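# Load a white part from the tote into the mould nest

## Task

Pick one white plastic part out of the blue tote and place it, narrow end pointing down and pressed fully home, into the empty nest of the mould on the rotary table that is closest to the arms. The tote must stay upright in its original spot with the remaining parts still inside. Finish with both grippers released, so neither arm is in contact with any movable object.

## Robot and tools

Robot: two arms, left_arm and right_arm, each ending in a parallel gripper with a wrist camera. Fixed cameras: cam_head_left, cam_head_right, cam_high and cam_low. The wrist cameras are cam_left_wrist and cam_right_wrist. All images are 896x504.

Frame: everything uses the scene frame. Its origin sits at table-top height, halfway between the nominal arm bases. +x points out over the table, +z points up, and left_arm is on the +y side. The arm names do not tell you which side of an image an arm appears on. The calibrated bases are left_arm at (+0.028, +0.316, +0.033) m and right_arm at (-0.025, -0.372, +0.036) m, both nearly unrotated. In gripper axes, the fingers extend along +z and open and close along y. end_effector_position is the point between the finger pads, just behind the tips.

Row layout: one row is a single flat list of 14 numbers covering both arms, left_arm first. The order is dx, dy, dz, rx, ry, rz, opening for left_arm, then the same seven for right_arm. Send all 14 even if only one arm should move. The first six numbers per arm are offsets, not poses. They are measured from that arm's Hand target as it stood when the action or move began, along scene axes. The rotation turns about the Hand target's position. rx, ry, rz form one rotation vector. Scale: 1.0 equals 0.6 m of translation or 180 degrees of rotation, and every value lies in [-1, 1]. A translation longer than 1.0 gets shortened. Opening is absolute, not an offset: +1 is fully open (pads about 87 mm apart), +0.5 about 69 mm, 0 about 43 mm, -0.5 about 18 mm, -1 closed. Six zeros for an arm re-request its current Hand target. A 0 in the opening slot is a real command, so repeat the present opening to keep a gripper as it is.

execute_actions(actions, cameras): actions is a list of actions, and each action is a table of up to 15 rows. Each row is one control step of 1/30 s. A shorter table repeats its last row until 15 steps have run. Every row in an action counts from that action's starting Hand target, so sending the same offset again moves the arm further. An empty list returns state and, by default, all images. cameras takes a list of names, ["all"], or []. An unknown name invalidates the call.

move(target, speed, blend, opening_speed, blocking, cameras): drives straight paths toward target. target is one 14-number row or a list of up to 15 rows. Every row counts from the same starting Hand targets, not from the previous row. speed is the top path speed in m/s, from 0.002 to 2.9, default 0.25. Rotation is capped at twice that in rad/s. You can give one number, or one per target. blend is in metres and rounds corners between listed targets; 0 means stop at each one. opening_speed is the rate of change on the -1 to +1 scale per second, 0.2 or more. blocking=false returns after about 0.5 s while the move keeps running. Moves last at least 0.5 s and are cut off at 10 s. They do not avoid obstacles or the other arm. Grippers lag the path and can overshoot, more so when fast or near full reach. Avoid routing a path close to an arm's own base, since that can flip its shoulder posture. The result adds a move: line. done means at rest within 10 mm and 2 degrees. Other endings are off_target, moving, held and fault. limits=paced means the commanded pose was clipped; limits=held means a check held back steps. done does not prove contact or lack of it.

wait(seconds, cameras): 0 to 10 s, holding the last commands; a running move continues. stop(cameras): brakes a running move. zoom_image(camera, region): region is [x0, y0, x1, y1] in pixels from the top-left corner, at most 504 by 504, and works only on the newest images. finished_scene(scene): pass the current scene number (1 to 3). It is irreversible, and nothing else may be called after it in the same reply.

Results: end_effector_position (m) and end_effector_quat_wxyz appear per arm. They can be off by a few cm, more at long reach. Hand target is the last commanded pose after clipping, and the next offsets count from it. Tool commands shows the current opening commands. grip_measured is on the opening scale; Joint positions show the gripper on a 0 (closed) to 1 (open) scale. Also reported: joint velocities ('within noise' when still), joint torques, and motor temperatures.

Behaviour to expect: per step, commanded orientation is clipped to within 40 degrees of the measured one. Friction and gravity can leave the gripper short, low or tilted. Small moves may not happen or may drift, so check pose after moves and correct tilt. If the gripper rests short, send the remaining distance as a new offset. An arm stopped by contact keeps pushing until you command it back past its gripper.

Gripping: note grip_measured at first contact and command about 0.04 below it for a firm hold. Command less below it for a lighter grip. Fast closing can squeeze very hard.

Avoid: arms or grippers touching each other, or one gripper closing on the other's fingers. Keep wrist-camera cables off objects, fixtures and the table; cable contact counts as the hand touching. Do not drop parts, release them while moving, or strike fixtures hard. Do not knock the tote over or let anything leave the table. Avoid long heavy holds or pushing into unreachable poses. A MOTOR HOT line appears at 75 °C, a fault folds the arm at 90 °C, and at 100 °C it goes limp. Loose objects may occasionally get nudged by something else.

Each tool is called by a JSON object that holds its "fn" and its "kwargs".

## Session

{"fn": "execute_actions", "kwargs": {"actions": []}}

{"fn": "zoom_image", "kwargs": {"camera": "cam_high", "region": [340, 160, 560, 340]}}

{"fn": "zoom_image", "kwargs": {"camera": "cam_high", "region": [140, 160, 340, 340]}}

{"fn": "zoom_image", "kwargs": {"camera": "cam_low", "region": [340, 110, 500, 270]}}

Scene clock: 0.00 s.
left_arm: end_effector_position=(+0.3120, +0.2415, +0.2616) grip_measured=+1.000 end_effector_quat_wxyz=(+0.542, +0.103, +0.831, +0.070) | right_arm: end_effector_position=(+0.2310, -0.4574, +0.1255) grip_measured=+0.985 end_effector_quat_wxyz=(+0.450, +0.120, +0.878, -0.108)
Joint positions: left_arm=[-0.537 0.881 0.854 -0.45 -0.503 0.007 1] | right_arm=[-0.232 0.823 0.419 -0.208 0.095 -0.034 0.993]
Joint velocities: within noise
Joint torques (N m): no reading
Motor temperatures (°C): left_arm=[29 30 34 28 27 29 28] | right_arm=[29 33 32 28 27 28 31]
Heat: left arm: 34 °C; right arm: 33 °C.
Hand target: left_arm +0.3125, +0.2412, +0.2659; +0.547, +0.101, +0.829, +0.068 | right_arm +0.2344, -0.4583, +0.1320; +0.459, +0.120, +0.874, -0.109
Tool commands: left_gripper/opening=+1.0 right_gripper/opening=+1.0
camera_calibration:
cam_left_wrist: T_world_to_cam=[[-0.0995639, -0.970617, -0.219066, 0.319423], [-0.954538, 0.155336, -0.254417, 0.348673], [0.28097, 0.183776, -0.941957, 0.252936], [0, 0, 0, 1]] pos_world=[0.293557, 0.209393, 0.396937]
cam_right_wrist: T_world_to_cam=[[-0.315204, -0.944162, 0.0959412, -0.37519], [-0.94598, 0.304493, -0.111378, 0.397127], [0.0759456, -0.125865, -0.989136, 0.194348], [0, 0, 0, 1]] pos_world=[0.242653, -0.450701, 0.272464]

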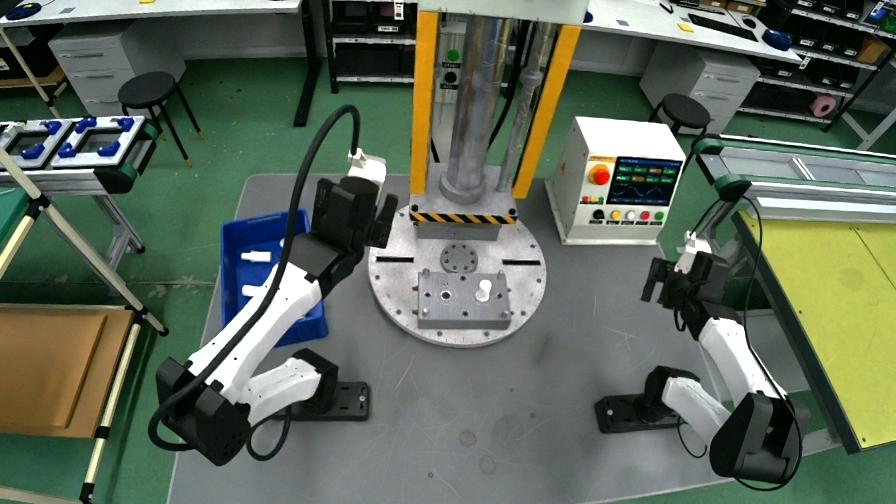

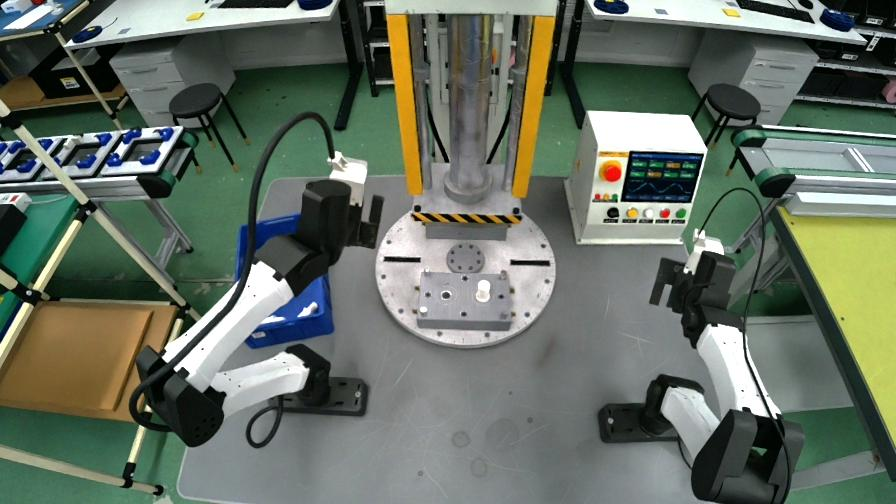

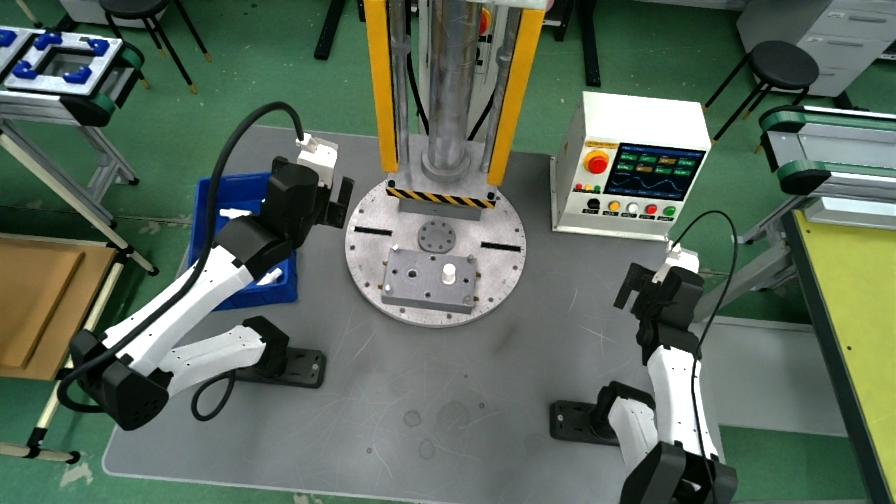

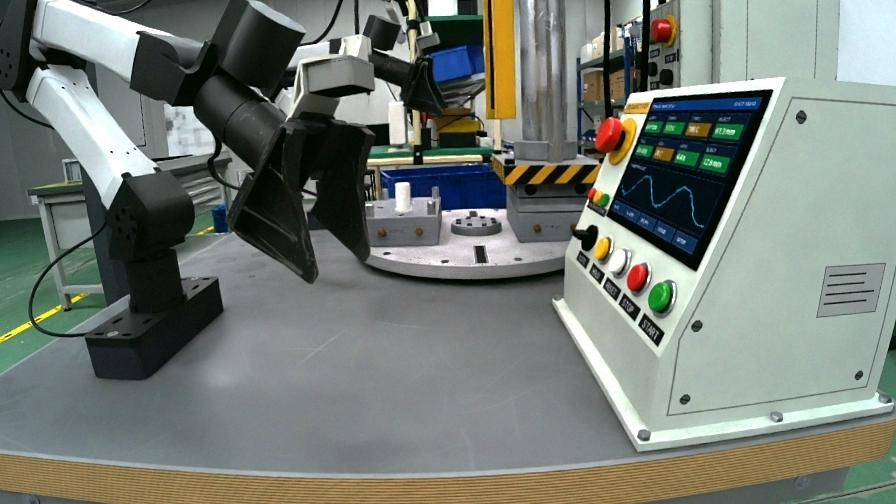

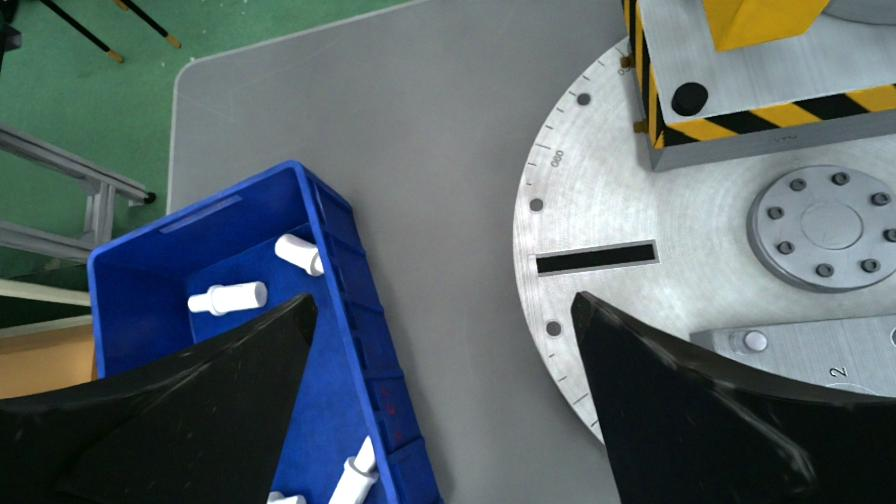

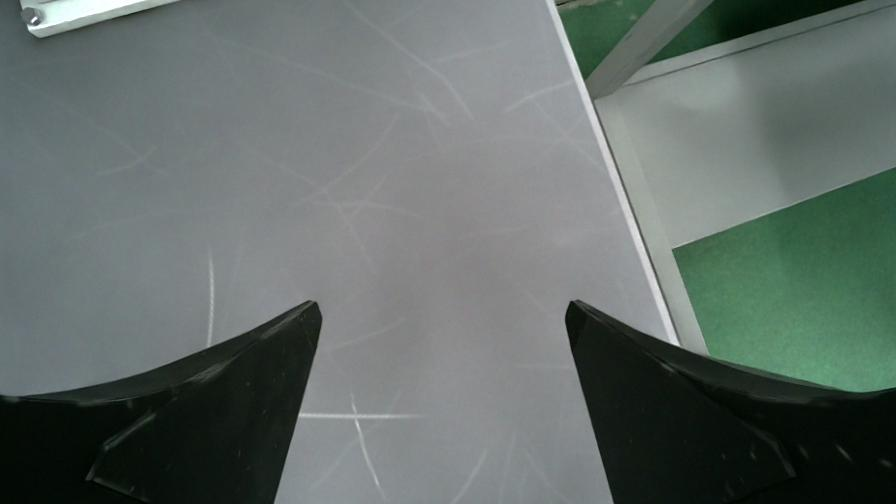

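Scaled by 2.291 from the camera's 896x504 image, which has a finer 1280x720 frame.

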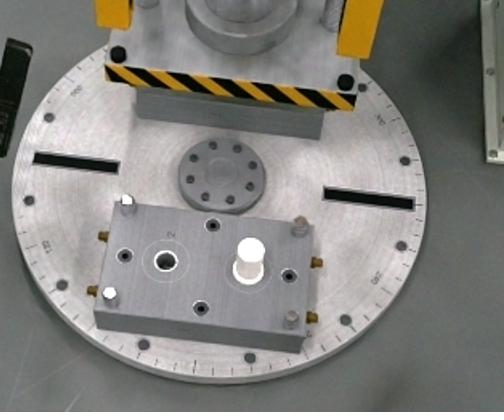

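Scaled by 2.520 from the camera's 896x504 image, which has a finer 1280x720 frame.

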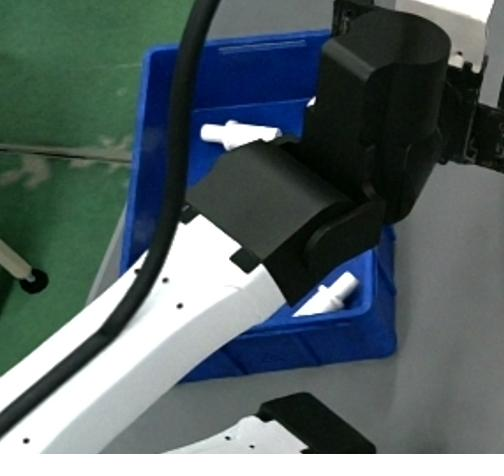

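Scaled by 3.150 from the camera's 896x504 image, which has a finer 1280x720 frame.

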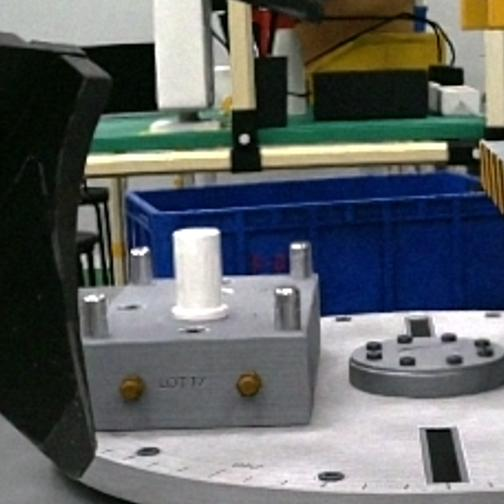

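{"fn": "move", "kwargs": {"target": [[0.0125,0.067,0.125,-0.0335,0.0292,0.0179,1,0,0,0,0,0,0,1],[-0.071,0.298,0.1235,-0.067,0.0584,0.0357,1,0,0,0,0,0,0,1]], "speed": 0.25, "blend": 0.04, "cameras": ["cam_left_wrist","cam_low","cam_high"]}}

{"fn": "zoom_image", "kwargs": {"camera": "cam_left_wrist", "region": [280, 60, 620, 460]}}

{"fn": "zoom_image", "kwargs": {"camera": "cam_low", "region": [360, 160, 460, 260]}}

Scene clock: 27.00 s.
left_arm: end_effector_position=(+0.2694, +0.4196, +0.3338) grip_measured=+1.000 end_effector_quat_wxyz=(+0.467, -0.003, +0.884, +0.002) | right_arm: end_effector_position=(+0.2310, -0.4574, +0.1255) grip_measured=+0.985 end_effector_quat_wxyz=(+0.450, +0.120, +0.878, -0.108)
Joint positions: left_arm=[0.717 1.067 1.411 -1.072 0.559 0.442 1] | right_arm=[-0.232 0.823 0.419 -0.208 0.095 -0.034 0.993]
Joint torques (N m): left_arm=[1.36 -1.14 9.78 1.42 0.49 0.09] | right_arm=[-0.28 -1.32 8.12 2.12 0.08 0.02]
Motor temperatures (°C): left_arm=[29 30 40 31 27 29 28] | right_arm=[29 33 37 33 27 28 31]
Heat: left arm: 40 °C; right arm: 37 °C.
Hand target: left_arm +0.2699, +0.4200, +0.3401; +0.472, +0.002, +0.882, +0.002 | right_arm +0.2344, -0.4583, +0.1320; +0.459, +0.120, +0.874, -0.109
Off the commanded pose: left_arm 0.006 m, 1 deg | right_arm 0.007 m, 1 deg.
move: done
camera_calibration:
cam_left_wrist: T_world_to_cam=[[0.00482037, -0.999942, 0.00959566, 0.411748], [-0.99583, -0.00567432, -0.0910537, 0.322783], [0.0911029, -0.00911673, -0.9958, 0.450242], [0, 0, 0, 1]] pos_world=[0.278434, 0.41766, 0.473791]
Images, in order (width x height): cam_high 896x504, cam_low 896x504, cam_left_wrist 896x504.

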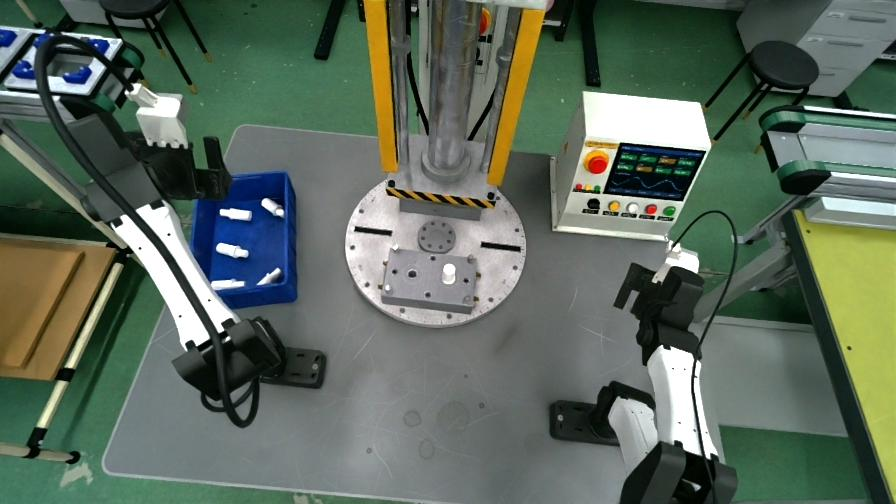

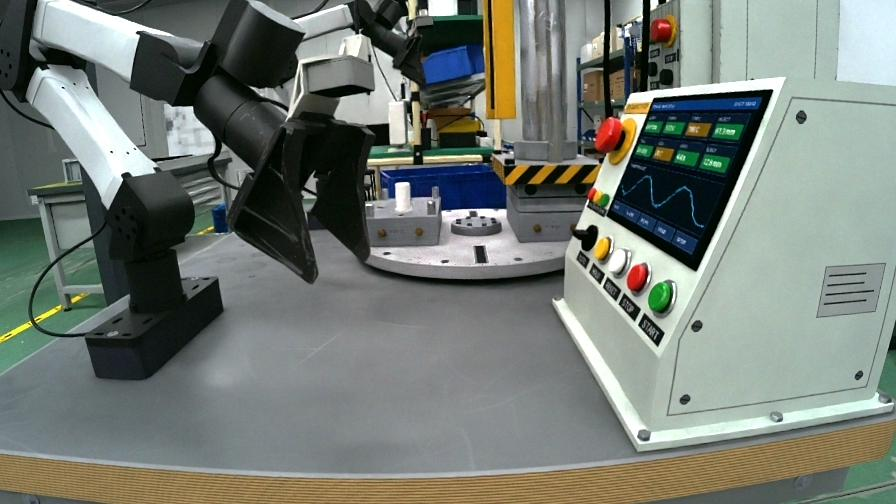

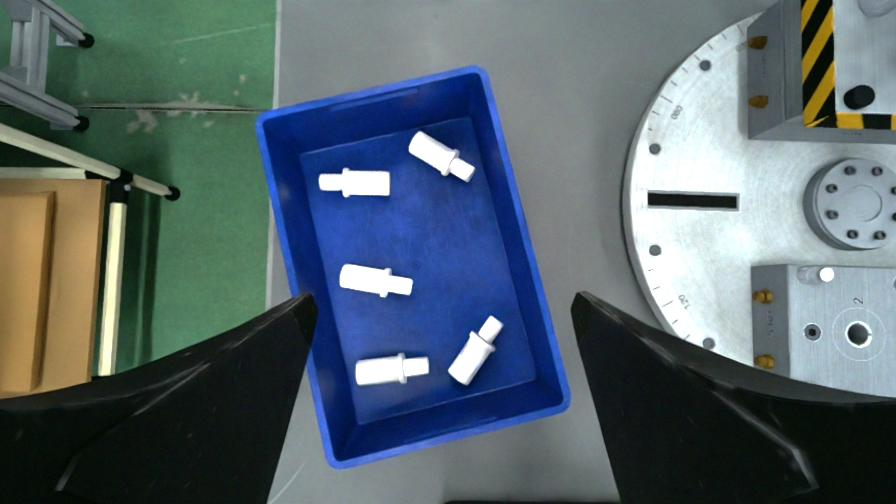

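Scaled by 1.260 from the camera's 896x504 image, which has a finer 1280x720 frame.

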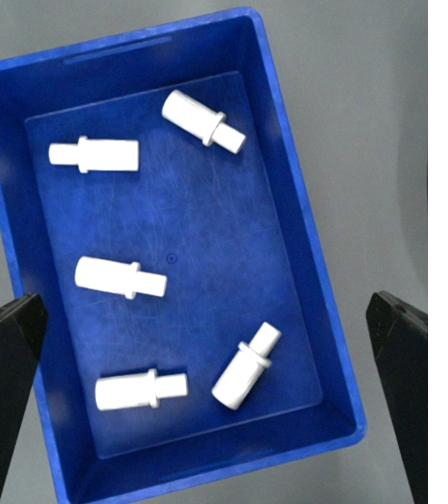

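Scaled by 5.040 from the camera's 896x504 image, which has a finer 1280x720 frame.

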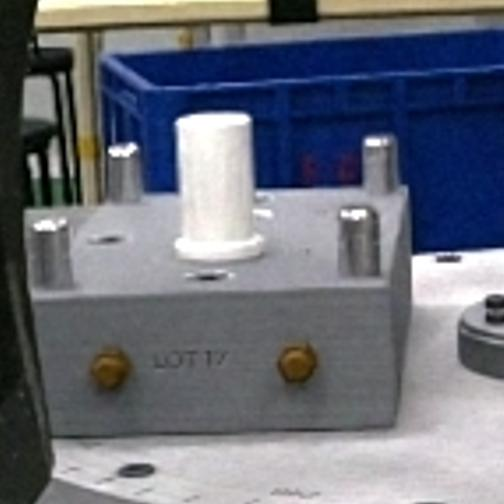

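{"fn": "move", "kwargs": {"target": [0.031,0.1317,-0.3335,-0.1062,0.1188,0.4498,0.1,0,0,0,0,0,0,1], "speed": 0.3, "cameras": ["cam_left_wrist","cam_high","cam_head_right"]}}

Scene clock: 158.10 s.
left_arm: end_effector_position=(+0.2868, +0.4918, +0.1359) grip_measured=+0.100 end_effector_quat_wxyz=(+0.192, -0.629, +0.736, +0.160) | right_arm: end_effector_position=(+0.2310, -0.4574, +0.1255) grip_measured=+0.985 end_effector_quat_wxyz=(+0.450, +0.120, +0.878, -0.108)
Joint positions: left_arm=[0.484 1.524 1.166 -0.893 -0.399 -0.879 0.55] | right_arm=[-0.232 0.823 0.419 -0.208 0.095 -0.034 0.993]
Joint torques (N m): left_arm=[1.22 -4.6 10.4 0.78 -0.42 -0.1] | right_arm=[-0.36 -1.18 8.29 2.14 0.08 0]
Motor temperatures (°C): left_arm=[29 30 44 33 28 29 28] | right_arm=[29 33 45 39 27 28 31]
Heat: left arm: 44 °C; right arm: 45 °C.
Hand target: left_arm +0.2884, +0.4990, +0.1400; +0.195, -0.636, +0.727, +0.170 | right_arm +0.2344, -0.4583, +0.1320; +0.459, +0.120, +0.874, -0.109
Off the commanded pose: left_arm 0.009 m, 2 deg | right_arm 0.007 m, 1 deg.
move: done
camera_calibration:
cam_left_wrist: T_world_to_cam=[[0.98788, -0.15446, 0.0153548, -0.212771], [-0.149294, -0.918424, 0.366346, 0.466455], [-0.0424835, -0.364198, -0.930352, 0.456251], [0, 0, 0, 1]] pos_world=[0.299214, 0.561705, 0.256857]
Images, in order (width x height): cam_head_right 896x504, cam_high 896x504, cam_left_wrist 896x504.

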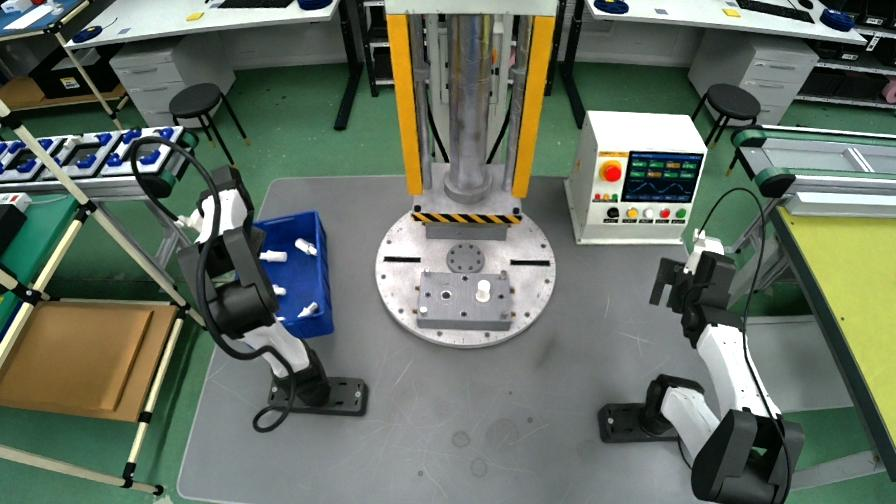

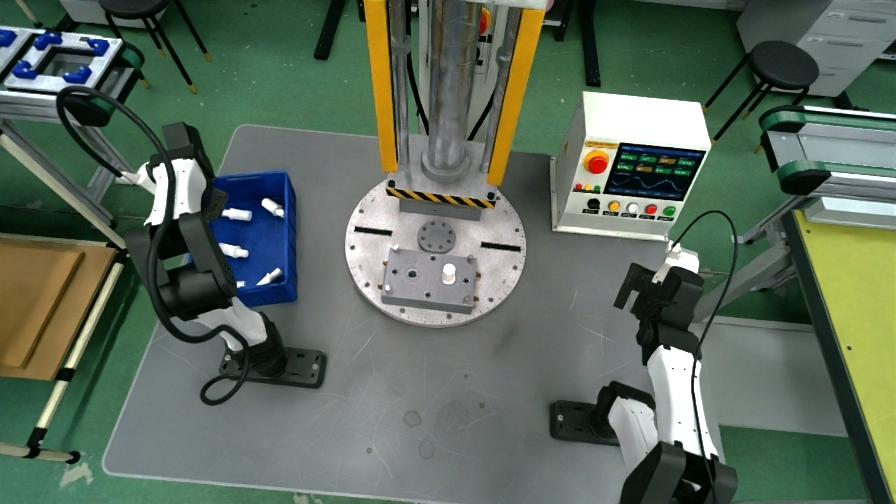

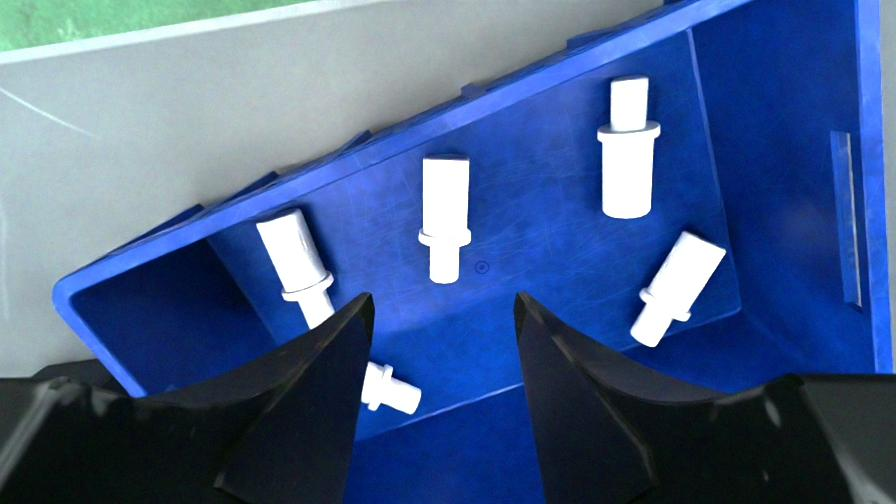

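{"fn": "move", "kwargs": {"target": [0.002,0.012,-0.13,0,0,0,0.1,0,0,0,0,0,0,1], "speed": 0.1, "cameras": ["cam_left_wrist","cam_high"]}}

Scene clock: 182.43 s.
left_arm: end_effector_position=(+0.2922, +0.5015, +0.0672) grip_measured=+0.100 end_effector_quat_wxyz=(+0.197, -0.636, +0.729, +0.161) | right_arm: end_effector_position=(+0.2310, -0.4574, +0.1255) grip_measured=+0.985 end_effector_quat_wxyz=(+0.450, +0.120, +0.878, -0.108)
Joint positions: left_arm=[0.503 1.621 0.976 -0.594 -0.4 -0.876 0.55] | right_arm=[-0.232 0.823 0.419 -0.208 0.095 -0.034 0.993]
Joint torques (N m): left_arm=[1.36 -5.14 6.58 1.07 -0.33 0.07] | right_arm=[-0.27 -1.31 8.09 2.12 0.09 0.03]
Heat: left arm: 44 °C; right arm: 45 °C.
Hand target: left_arm +0.2897, +0.5062, +0.0621; +0.195, -0.636, +0.727, +0.170 | right_arm +0.2344, -0.4583, +0.1320; +0.459, +0.120, +0.874, -0.109
Off the commanded pose: left_arm 0.007 m, 1 deg | right_arm 0.007 m, 1 deg.
move: done
camera_calibration:
cam_left_wrist: T_world_to_cam=[[0.990141, -0.137832, 0.0249497, -0.225257], [-0.137576, -0.923463, 0.358174, 0.501035], [-0.0263277, -0.358075, -0.933322, 0.388492], [0, 0, 0, 1]] pos_world=[0.302194, 0.570749, 0.188751]
Images, in order (width x height): cam_high 896x504, cam_left_wrist 896x504.

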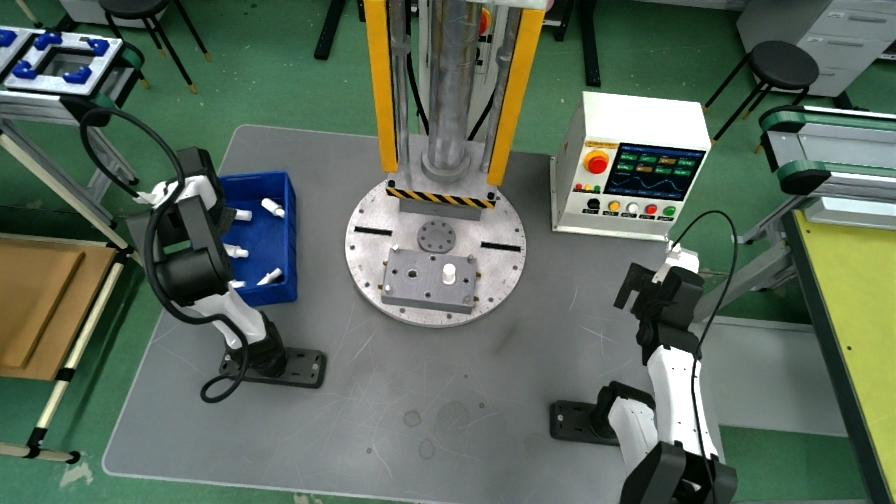

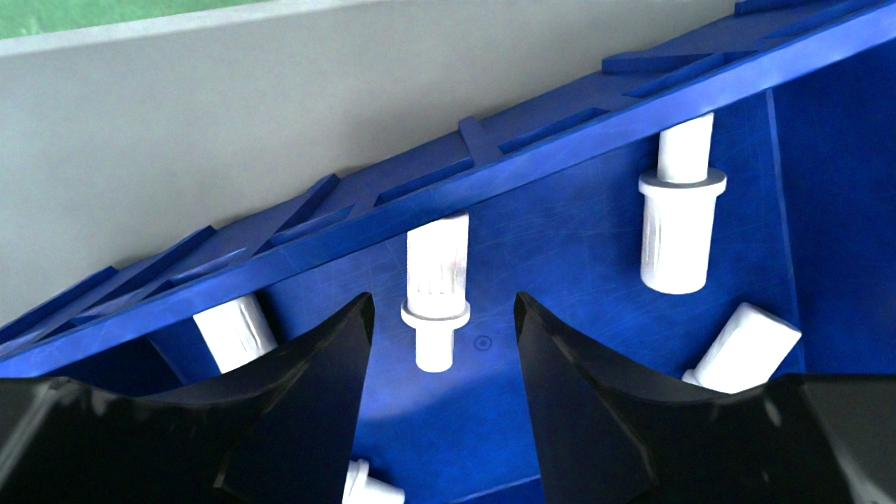

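{"fn": "move", "kwargs": {"target": [-0.0062,-0.0045,-0.0718,0,0,0,0.1,0,0,0,0,0,0,1], "speed": 0.06, "cameras": ["cam_left_wrist","cam_high"]}}

Scene clock: 201.80 s.
left_arm: end_effector_position=(+0.2886, +0.4995, +0.0262) grip_measured=+0.100 end_effector_quat_wxyz=(+0.196, -0.636, +0.729, +0.161) | right_arm: end_effector_position=(+0.2310, -0.4574, +0.1255) grip_measured=+0.985 end_effector_quat_wxyz=(+0.450, +0.120, +0.878, -0.108)
Joint positions: left_arm=[0.502 1.686 0.863 -0.416 -0.4 -0.876 0.55] | right_arm=[-0.232 0.823 0.419 -0.208 0.095 -0.034 0.993]
Joint torques (N m): left_arm=[1.21 -4.72 5.74 1.18 -0.34 0.06] | right_arm=[-0.36 -1.21 8.12 2.12 0.09 0.02]
Heat: left arm: 43 °C; right arm: 46 °C.
Hand target: left_arm +0.2859, +0.5035, +0.0189; +0.195, -0.636, +0.727, +0.170 | right_arm +0.2344, -0.4583, +0.1320; +0.459, +0.120, +0.874, -0.109
Off the commanded pose: left_arm 0.009 m, 1 deg | right_arm 0.007 m, 1 deg.
move: done
camera_calibration:
cam_left_wrist: T_world_to_cam=[[0.990098, -0.138205, 0.0245959, -0.220764], [-0.13779, -0.923341, 0.358407, 0.51335], [-0.0268233, -0.358247, -0.933241, 0.349652], [0, 0, 0, 1]] pos_world=[0.298692, 0.568748, 0.147751]
Images, in order (width x height): cam_high 896x504, cam_left_wrist 896x504.

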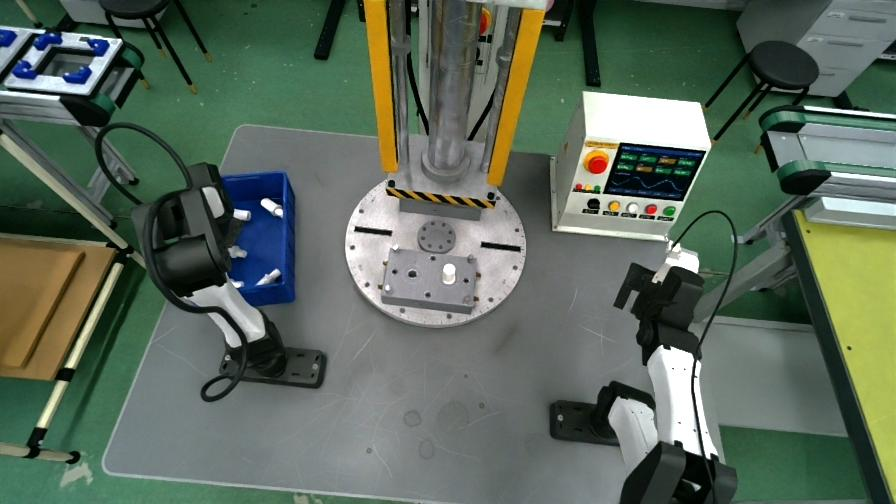

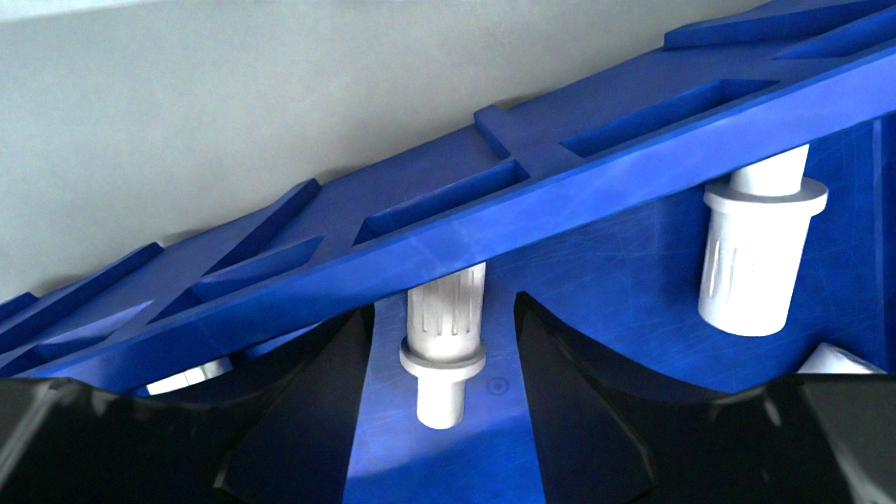

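{"fn": "move", "kwargs": {"target": [0,0,-0.01,0,0,0,0.1,0,0,0,0,0,0,1], "speed": 0.05}}

{"fn": "move", "kwargs": {"target": [0,0,0,0,0,0,-0.42,0,0,0,0,0,0,1], "speed": 0.05, "opening_speed": 0.4, "cameras": ["cam_left_wrist"]}}

Scene clock: 211.40 s.
left_arm: end_effector_position=(+0.2907, +0.5005, +0.0215) grip_measured=+0.100 end_effector_quat_wxyz=(+0.200, -0.636, +0.728, +0.160) | right_arm: end_effector_position=(+0.2310, -0.4574, +0.1255) grip_measured=+0.985 end_effector_quat_wxyz=(+0.450, +0.120, +0.878, -0.108)
Joint positions: left_arm=[0.502 1.7 0.853 -0.384 -0.4 -0.876 0.55] | right_arm=[-0.232 0.823 0.419 -0.208 0.095 -0.034 0.993]
Joint torques (N m): left_arm=[1.22 -4.66 5.5 1.13 -0.34 0.05] | right_arm=[-0.31 -1.22 8.18 2.15 0.09 0.02]
Heat: left arm: 42 °C; right arm: 46 °C.
Hand target: left_arm +0.2859, +0.5035, +0.0129; +0.195, -0.636, +0.727, +0.170 | right_arm +0.2344, -0.4583, +0.1320; +0.459, +0.120, +0.874, -0.109
Off the commanded pose: left_arm 0.010 m, 1 deg | right_arm 0.007 m, 1 deg.
move: done

Scene clock: 212.90 s.
left_arm: end_effector_position=(+0.2905, +0.5005, +0.0196) grip_measured=-0.344 end_effector_quat_wxyz=(+0.200, -0.636, +0.728, +0.160) | right_arm: end_effector_position=(+0.2310, -0.4574, +0.1255) grip_measured=+0.985 end_effector_quat_wxyz=(+0.450, +0.120, +0.878, -0.108)
Joint positions: left_arm=[0.502 1.705 0.851 -0.378 -0.4 -0.876 0.328] | right_arm=[-0.232 0.823 0.419 -0.208 0.095 -0.034 0.993]
Joint torques (N m): left_arm=[1.24 -5 5.75 1.08 -0.34 0.06] | right_arm=[-0.38 -1.26 8.12 2.12 0.08 0.01]
Heat: left arm: 42 °C; right arm: 46 °C.
Hand target: left_arm +0.2860, +0.5036, +0.0130; +0.195, -0.636, +0.727, +0.170 | right_arm +0.2344, -0.4583, +0.1320; +0.459, +0.120, +0.874, -0.109
Off the commanded pose: left_arm 0.009 m, 1 deg | right_arm 0.007 m, 1 deg.
move: done
camera_calibration:
cam_left_wrist: T_world_to_cam=[[0.989934, -0.138274, 0.0301997, -0.222352], [-0.139949, -0.92448, 0.354613, 0.518168], [-0.0211146, -0.35527, -0.934525, 0.340797], [0, 0, 0, 1]] pos_world=[0.299827, 0.569366, 0.141449]
Images, in order (width x height): cam_left_wrist 896x504.

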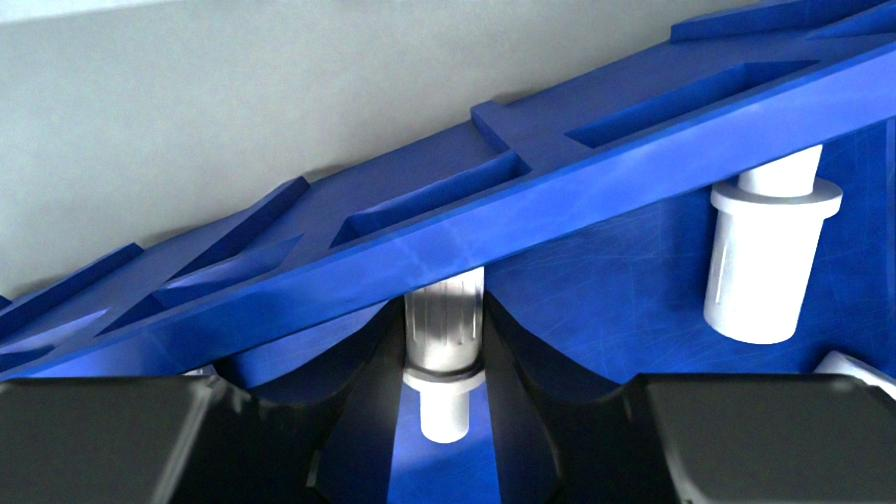

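{"fn": "move", "kwargs": {"target": [[0,-0.012,0.09,0,0,0,-0.42,0,0,0,0,0,0,1],[-0.005,-0.055,0.165,0,0,-0.18,-0.42,0,0,0,0,0,0,1],[-0.01,-0.102,0.15,0,0,-0.383,-0.42,0,0,0,0,0,0,1]], "speed": [0.08,0.2,0.2], "blend": 0.02, "cameras": ["cam_left_wrist","cam_high"]}}

Scene clock: 237.13 s.
left_arm: end_effector_position=(+0.2787, +0.4414, +0.0986) grip_measured=-0.344 end_effector_quat_wxyz=(+0.242, -0.117, +0.963, +0.029) | right_arm: end_effector_position=(+0.2310, -0.4574, +0.1255) grip_measured=+0.985 end_effector_quat_wxyz=(+0.450, +0.120, +0.878, -0.108)
Joint positions: left_arm=[0.518 1.333 0.836 -0.596 0.124 0.233 0.328] | right_arm=[-0.232 0.823 0.419 -0.208 0.095 -0.034 0.993]
Joint torques (N m): left_arm=[1.39 -6.04 7.02 1.31 0.34 0.12] | right_arm=[-0.29 -1.2 8.13 2.15 0.09 0]
Heat: left arm: 41 °C; right arm: 46 °C.
Hand target: left_arm +0.2799, +0.4423, +0.1028; +0.257, -0.113, +0.959, +0.030 | right_arm +0.2344, -0.4583, +0.1320; +0.459, +0.120, +0.874, -0.109
Off the commanded pose: left_arm 0.005 m, 2 deg | right_arm 0.007 m, 1 deg.
move: done
camera_calibration:
cam_left_wrist: T_world_to_cam=[[0.241634, -0.970308, 0.0107652, 0.356468], [-0.899309, -0.219758, 0.378087, 0.332178], [-0.364495, -0.10104, -0.925708, 0.376036], [0, 0, 0, 1]] pos_world=[0.349659, 0.456877, 0.21867]
Images, in order (width x height): cam_high 896x504, cam_left_wrist 896x504.

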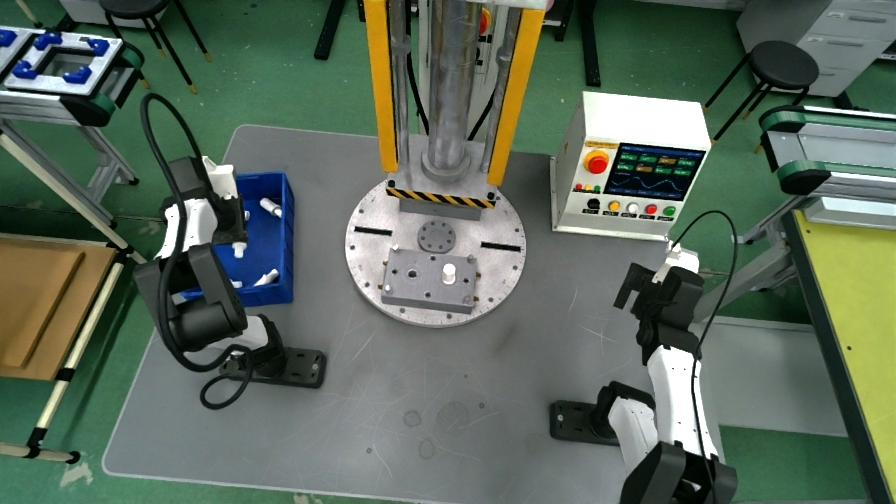

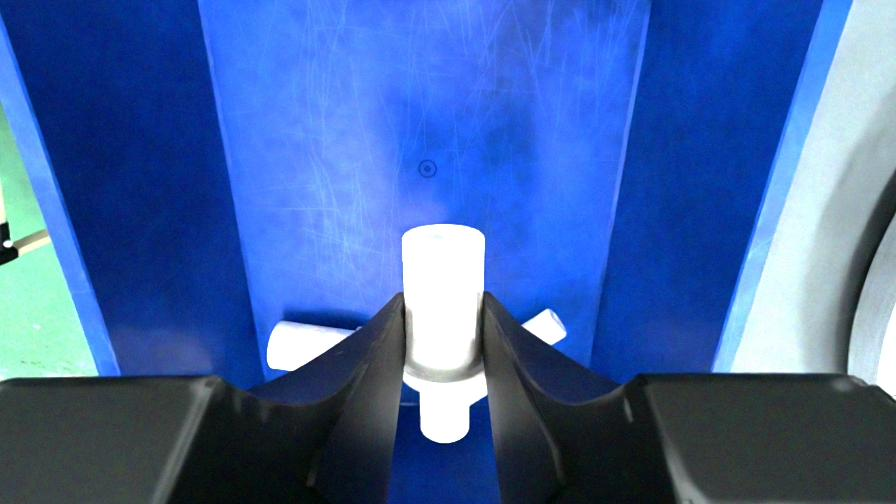

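{"fn": "execute_actions", "kwargs": {"actions": []}}

Scene clock: 274.13 s.
left_arm: end_effector_position=(+0.2788, +0.4413, +0.0986) grip_measured=-0.344 end_effector_quat_wxyz=(+0.242, -0.117, +0.963, +0.029) | right_arm: end_effector_position=(+0.2310, -0.4574, +0.1255) grip_measured=+0.985 end_effector_quat_wxyz=(+0.450, +0.120, +0.878, -0.108)
Joint positions: left_arm=[0.518 1.333 0.836 -0.596 0.125 0.234 0.328] | right_arm=[-0.232 0.823 0.419 -0.208 0.095 -0.034 0.993]
Joint velocities: within noise
Joint torques (N m): left_arm=[1.36 -6.08 6.99 1.31 0.34 0.11] | right_arm=[-0.34 -1.29 8.09 2.14 0.08 0.03]
Motor temperatures (°C): left_arm=[29 35 43 34 28 29 29] | right_arm=[29 33 47 41 27 28 31]
Heat: left arm: 43 °C; right arm: 47 °C.
Hand target: left_arm +0.2799, +0.4423, +0.1028; +0.257, -0.113, +0.959, +0.030 | right_arm +0.2344, -0.4583, +0.1320; +0.459, +0.120, +0.874, -0.109
Tool commands: left_gripper/opening=-0.42 right_gripper/opening=+1.0
Off the commanded pose: left_arm 0.005 m, 2 deg | right_arm 0.007 m, 1 deg.
camera_calibration:
cam_left_wrist: T_world_to_cam=[[0.241127, -0.970432, 0.0109027, 0.356575], [-0.89949, -0.219253, 0.377948, 0.332019], [-0.364383, -0.10094, -0.925762, 0.375953], [0, 0, 0, 1]] pos_world=[0.349659, 0.456777, 0.21867]
cam_right_wrist: T_world_to_cam=[[-0.315204, -0.944162, 0.0959412, -0.37519], [-0.94598, 0.304493, -0.111378, 0.397127], [0.0759456, -0.125865, -0.989136, 0.194348], [0, 0, 0, 1]] pos_world=[0.242653, -0.450701, 0.272464]

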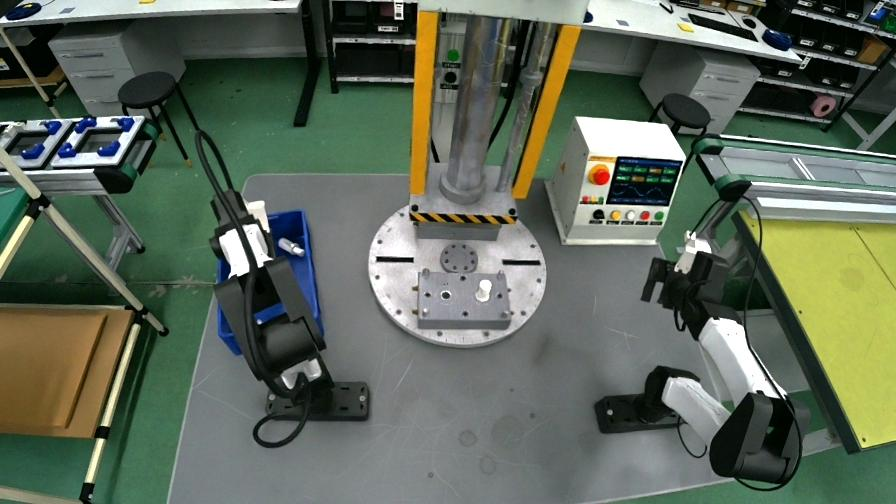

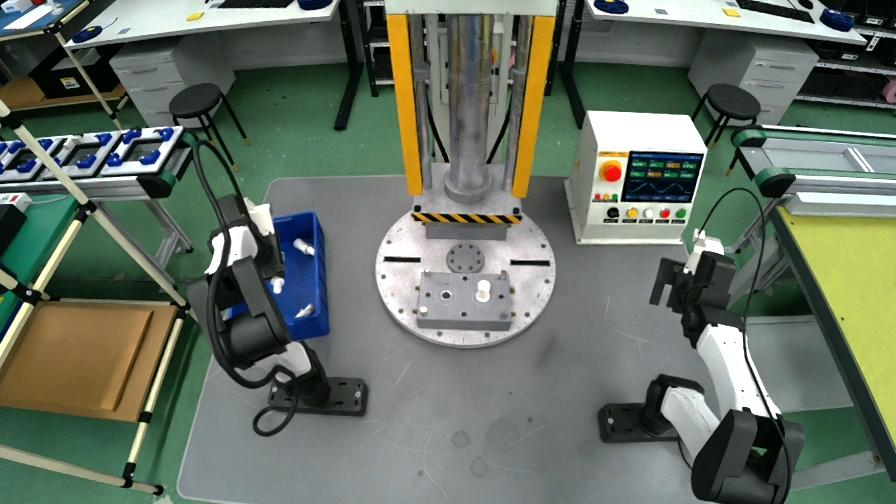

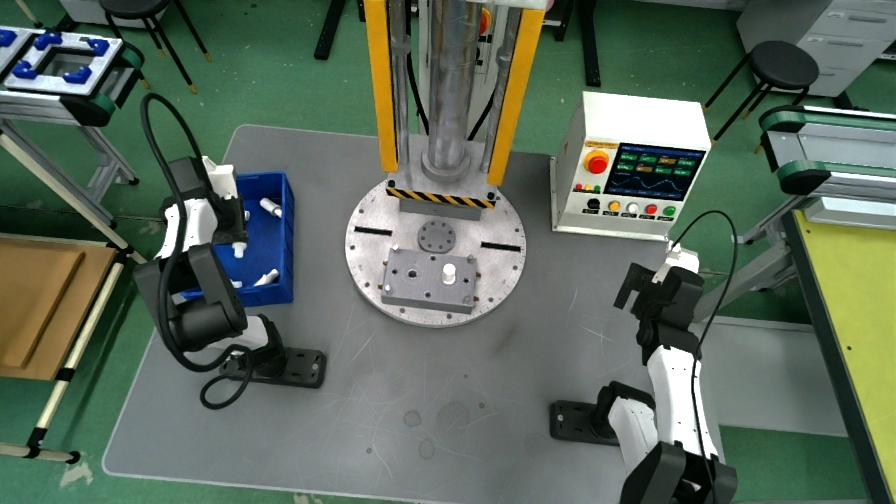

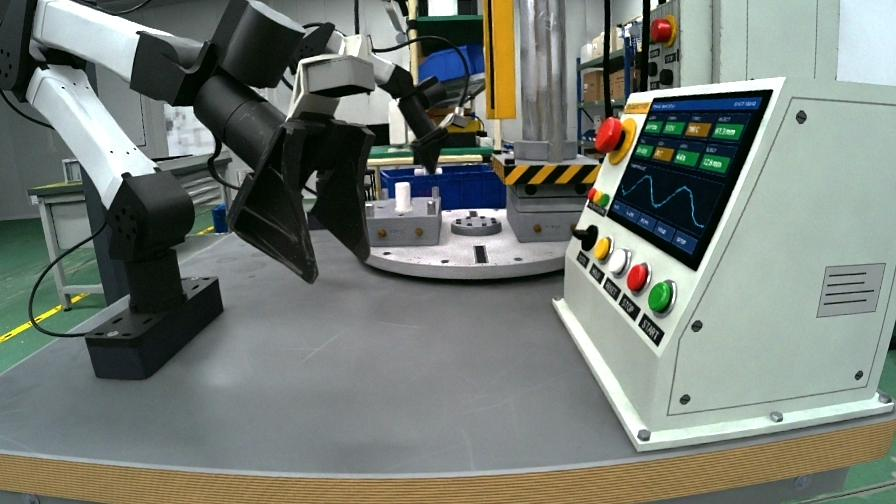

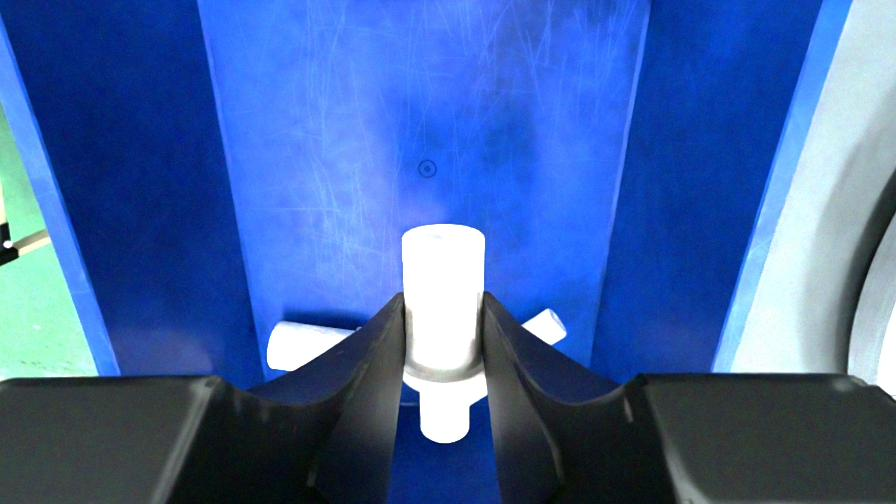

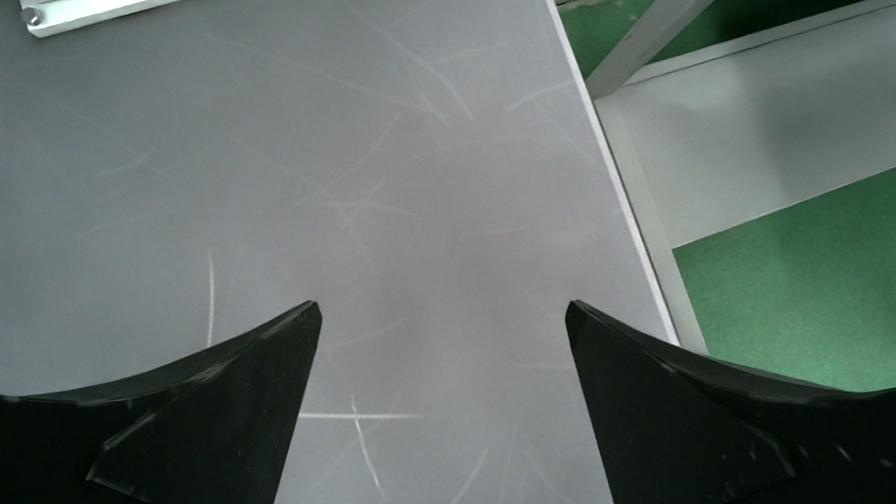

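{"fn": "move", "kwargs": {"target": [0, 0, -0.09, 0, 0, 0, -0.42, 0, 0, 0, 0, 0, 0, 1], "speed": 0.1, "cameras": ["cam_left_wrist"]}}

Scene clock: 300.17 s.
left_arm: end_effector_position=(+0.2780, +0.4408, +0.0523) grip_measured=-0.344 end_effector_quat_wxyz=(+0.252, -0.116, +0.960, +0.033) | right_arm: end_effector_position=(+0.2310, -0.4574, +0.1255) grip_measured=+0.985 end_effector_quat_wxyz=(+0.450, +0.120, +0.878, -0.108)
Joint positions: left_arm=[0.518 1.384 0.67 -0.357 0.125 0.234 0.328] | right_arm=[-0.232 0.823 0.419 -0.208 0.095 -0.034 0.993]
Joint torques (N m): left_arm=[1.43 -3.43 6.84 1.44 0.34 0.11] | right_arm=[-0.4 -1.29 8.12 2.16 0.09 0.03]
Heat: left arm: 43 °C; right arm: 47 °C.
Hand target: left_arm +0.2800, +0.4424, +0.0490; +0.257, -0.113, +0.959, +0.030 | right_arm +0.2344, -0.4583, +0.1320; +0.459, +0.120, +0.874, -0.109
Off the commanded pose: left_arm 0.004 m, 1 deg | right_arm 0.007 m, 1 deg.
move: done
camera_calibration:
cam_left_wrist: T_world_to_cam=[[0.240442, -0.970649, 0.00530264, 0.357358], [-0.906885, -0.222693, 0.357726, 0.353333], [-0.346046, -0.0908213, -0.933811, 0.323552], [0, 0, 0, 1]] pos_world=[0.346473, 0.454939, 0.173845]
Images, in order (width x height): cam_left_wrist 896x504.

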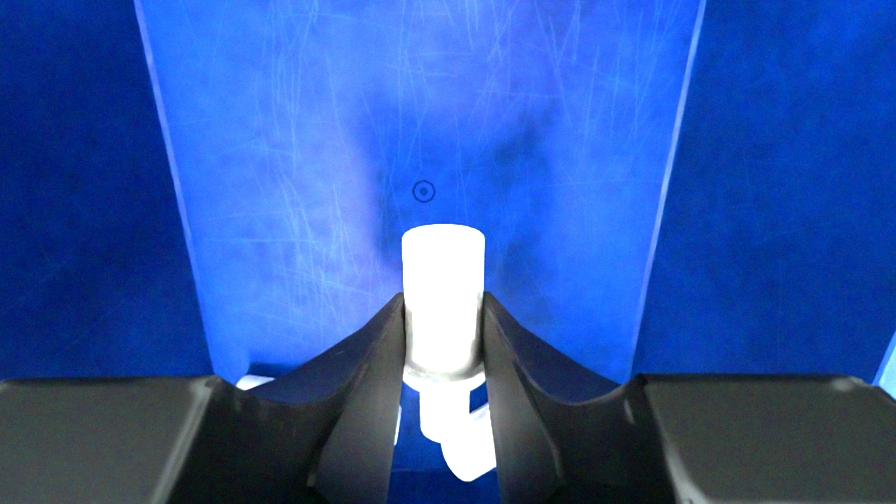

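{"fn": "move", "kwargs": {"target": [0.003, 0.0007, -0.0567, 0, 0, 0, -0.42, 0, 0, 0, 0, 0, 0, 1], "speed": 0.05, "cameras": ["cam_left_wrist"]}}

Scene clock: 328.30 s.
left_arm: end_effector_position=(+0.2816, +0.4427, +0.0196) grip_measured=-0.344 end_effector_quat_wxyz=(+0.254, -0.115, +0.960, +0.033) | right_arm: end_effector_position=(+0.2310, -0.4574, +0.1255) grip_measured=+0.985 end_effector_quat_wxyz=(+0.450, +0.120, +0.878, -0.108)
Joint positions: left_arm=[0.518 1.483 0.598 -0.182 0.126 0.234 0.328] | right_arm=[-0.232 0.823 0.419 -0.208 0.095 -0.034 0.993]
Joint torques (N m): left_arm=[1.25 -3.73 5.76 1.49 0.33 0.1] | right_arm=[-0.35 -1.44 8.17 2.12 0.1 0.03]
Heat: left arm: 42 °C; right arm: 48 °C.
Hand target: left_arm +0.2817, +0.4428, +0.0149; +0.257, -0.113, +0.959, +0.030 | right_arm +0.2344, -0.4583, +0.1320; +0.459, +0.120, +0.874, -0.109
Off the commanded pose: left_arm 0.005 m, 1 deg | right_arm 0.007 m, 1 deg.
move: done
camera_calibration:
cam_left_wrist: T_world_to_cam=[[0.240104, -0.970735, 0.00484875, 0.358659], [-0.908265, -0.222884, 0.354086, 0.369221], [-0.342643, -0.0894215, -0.9352, 0.292896], [0, 0, 0, 1]] pos_world=[0.349594, 0.456647, 0.141441]
Images, in order (width x height): cam_left_wrist 896x504.

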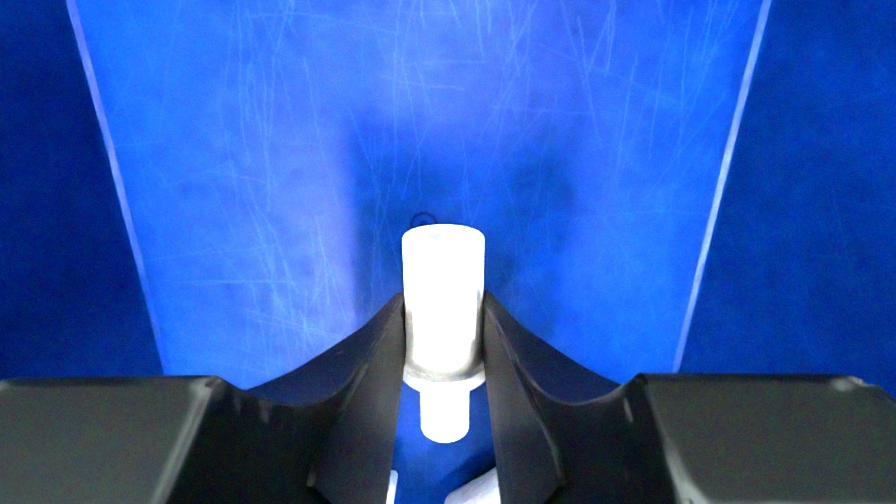

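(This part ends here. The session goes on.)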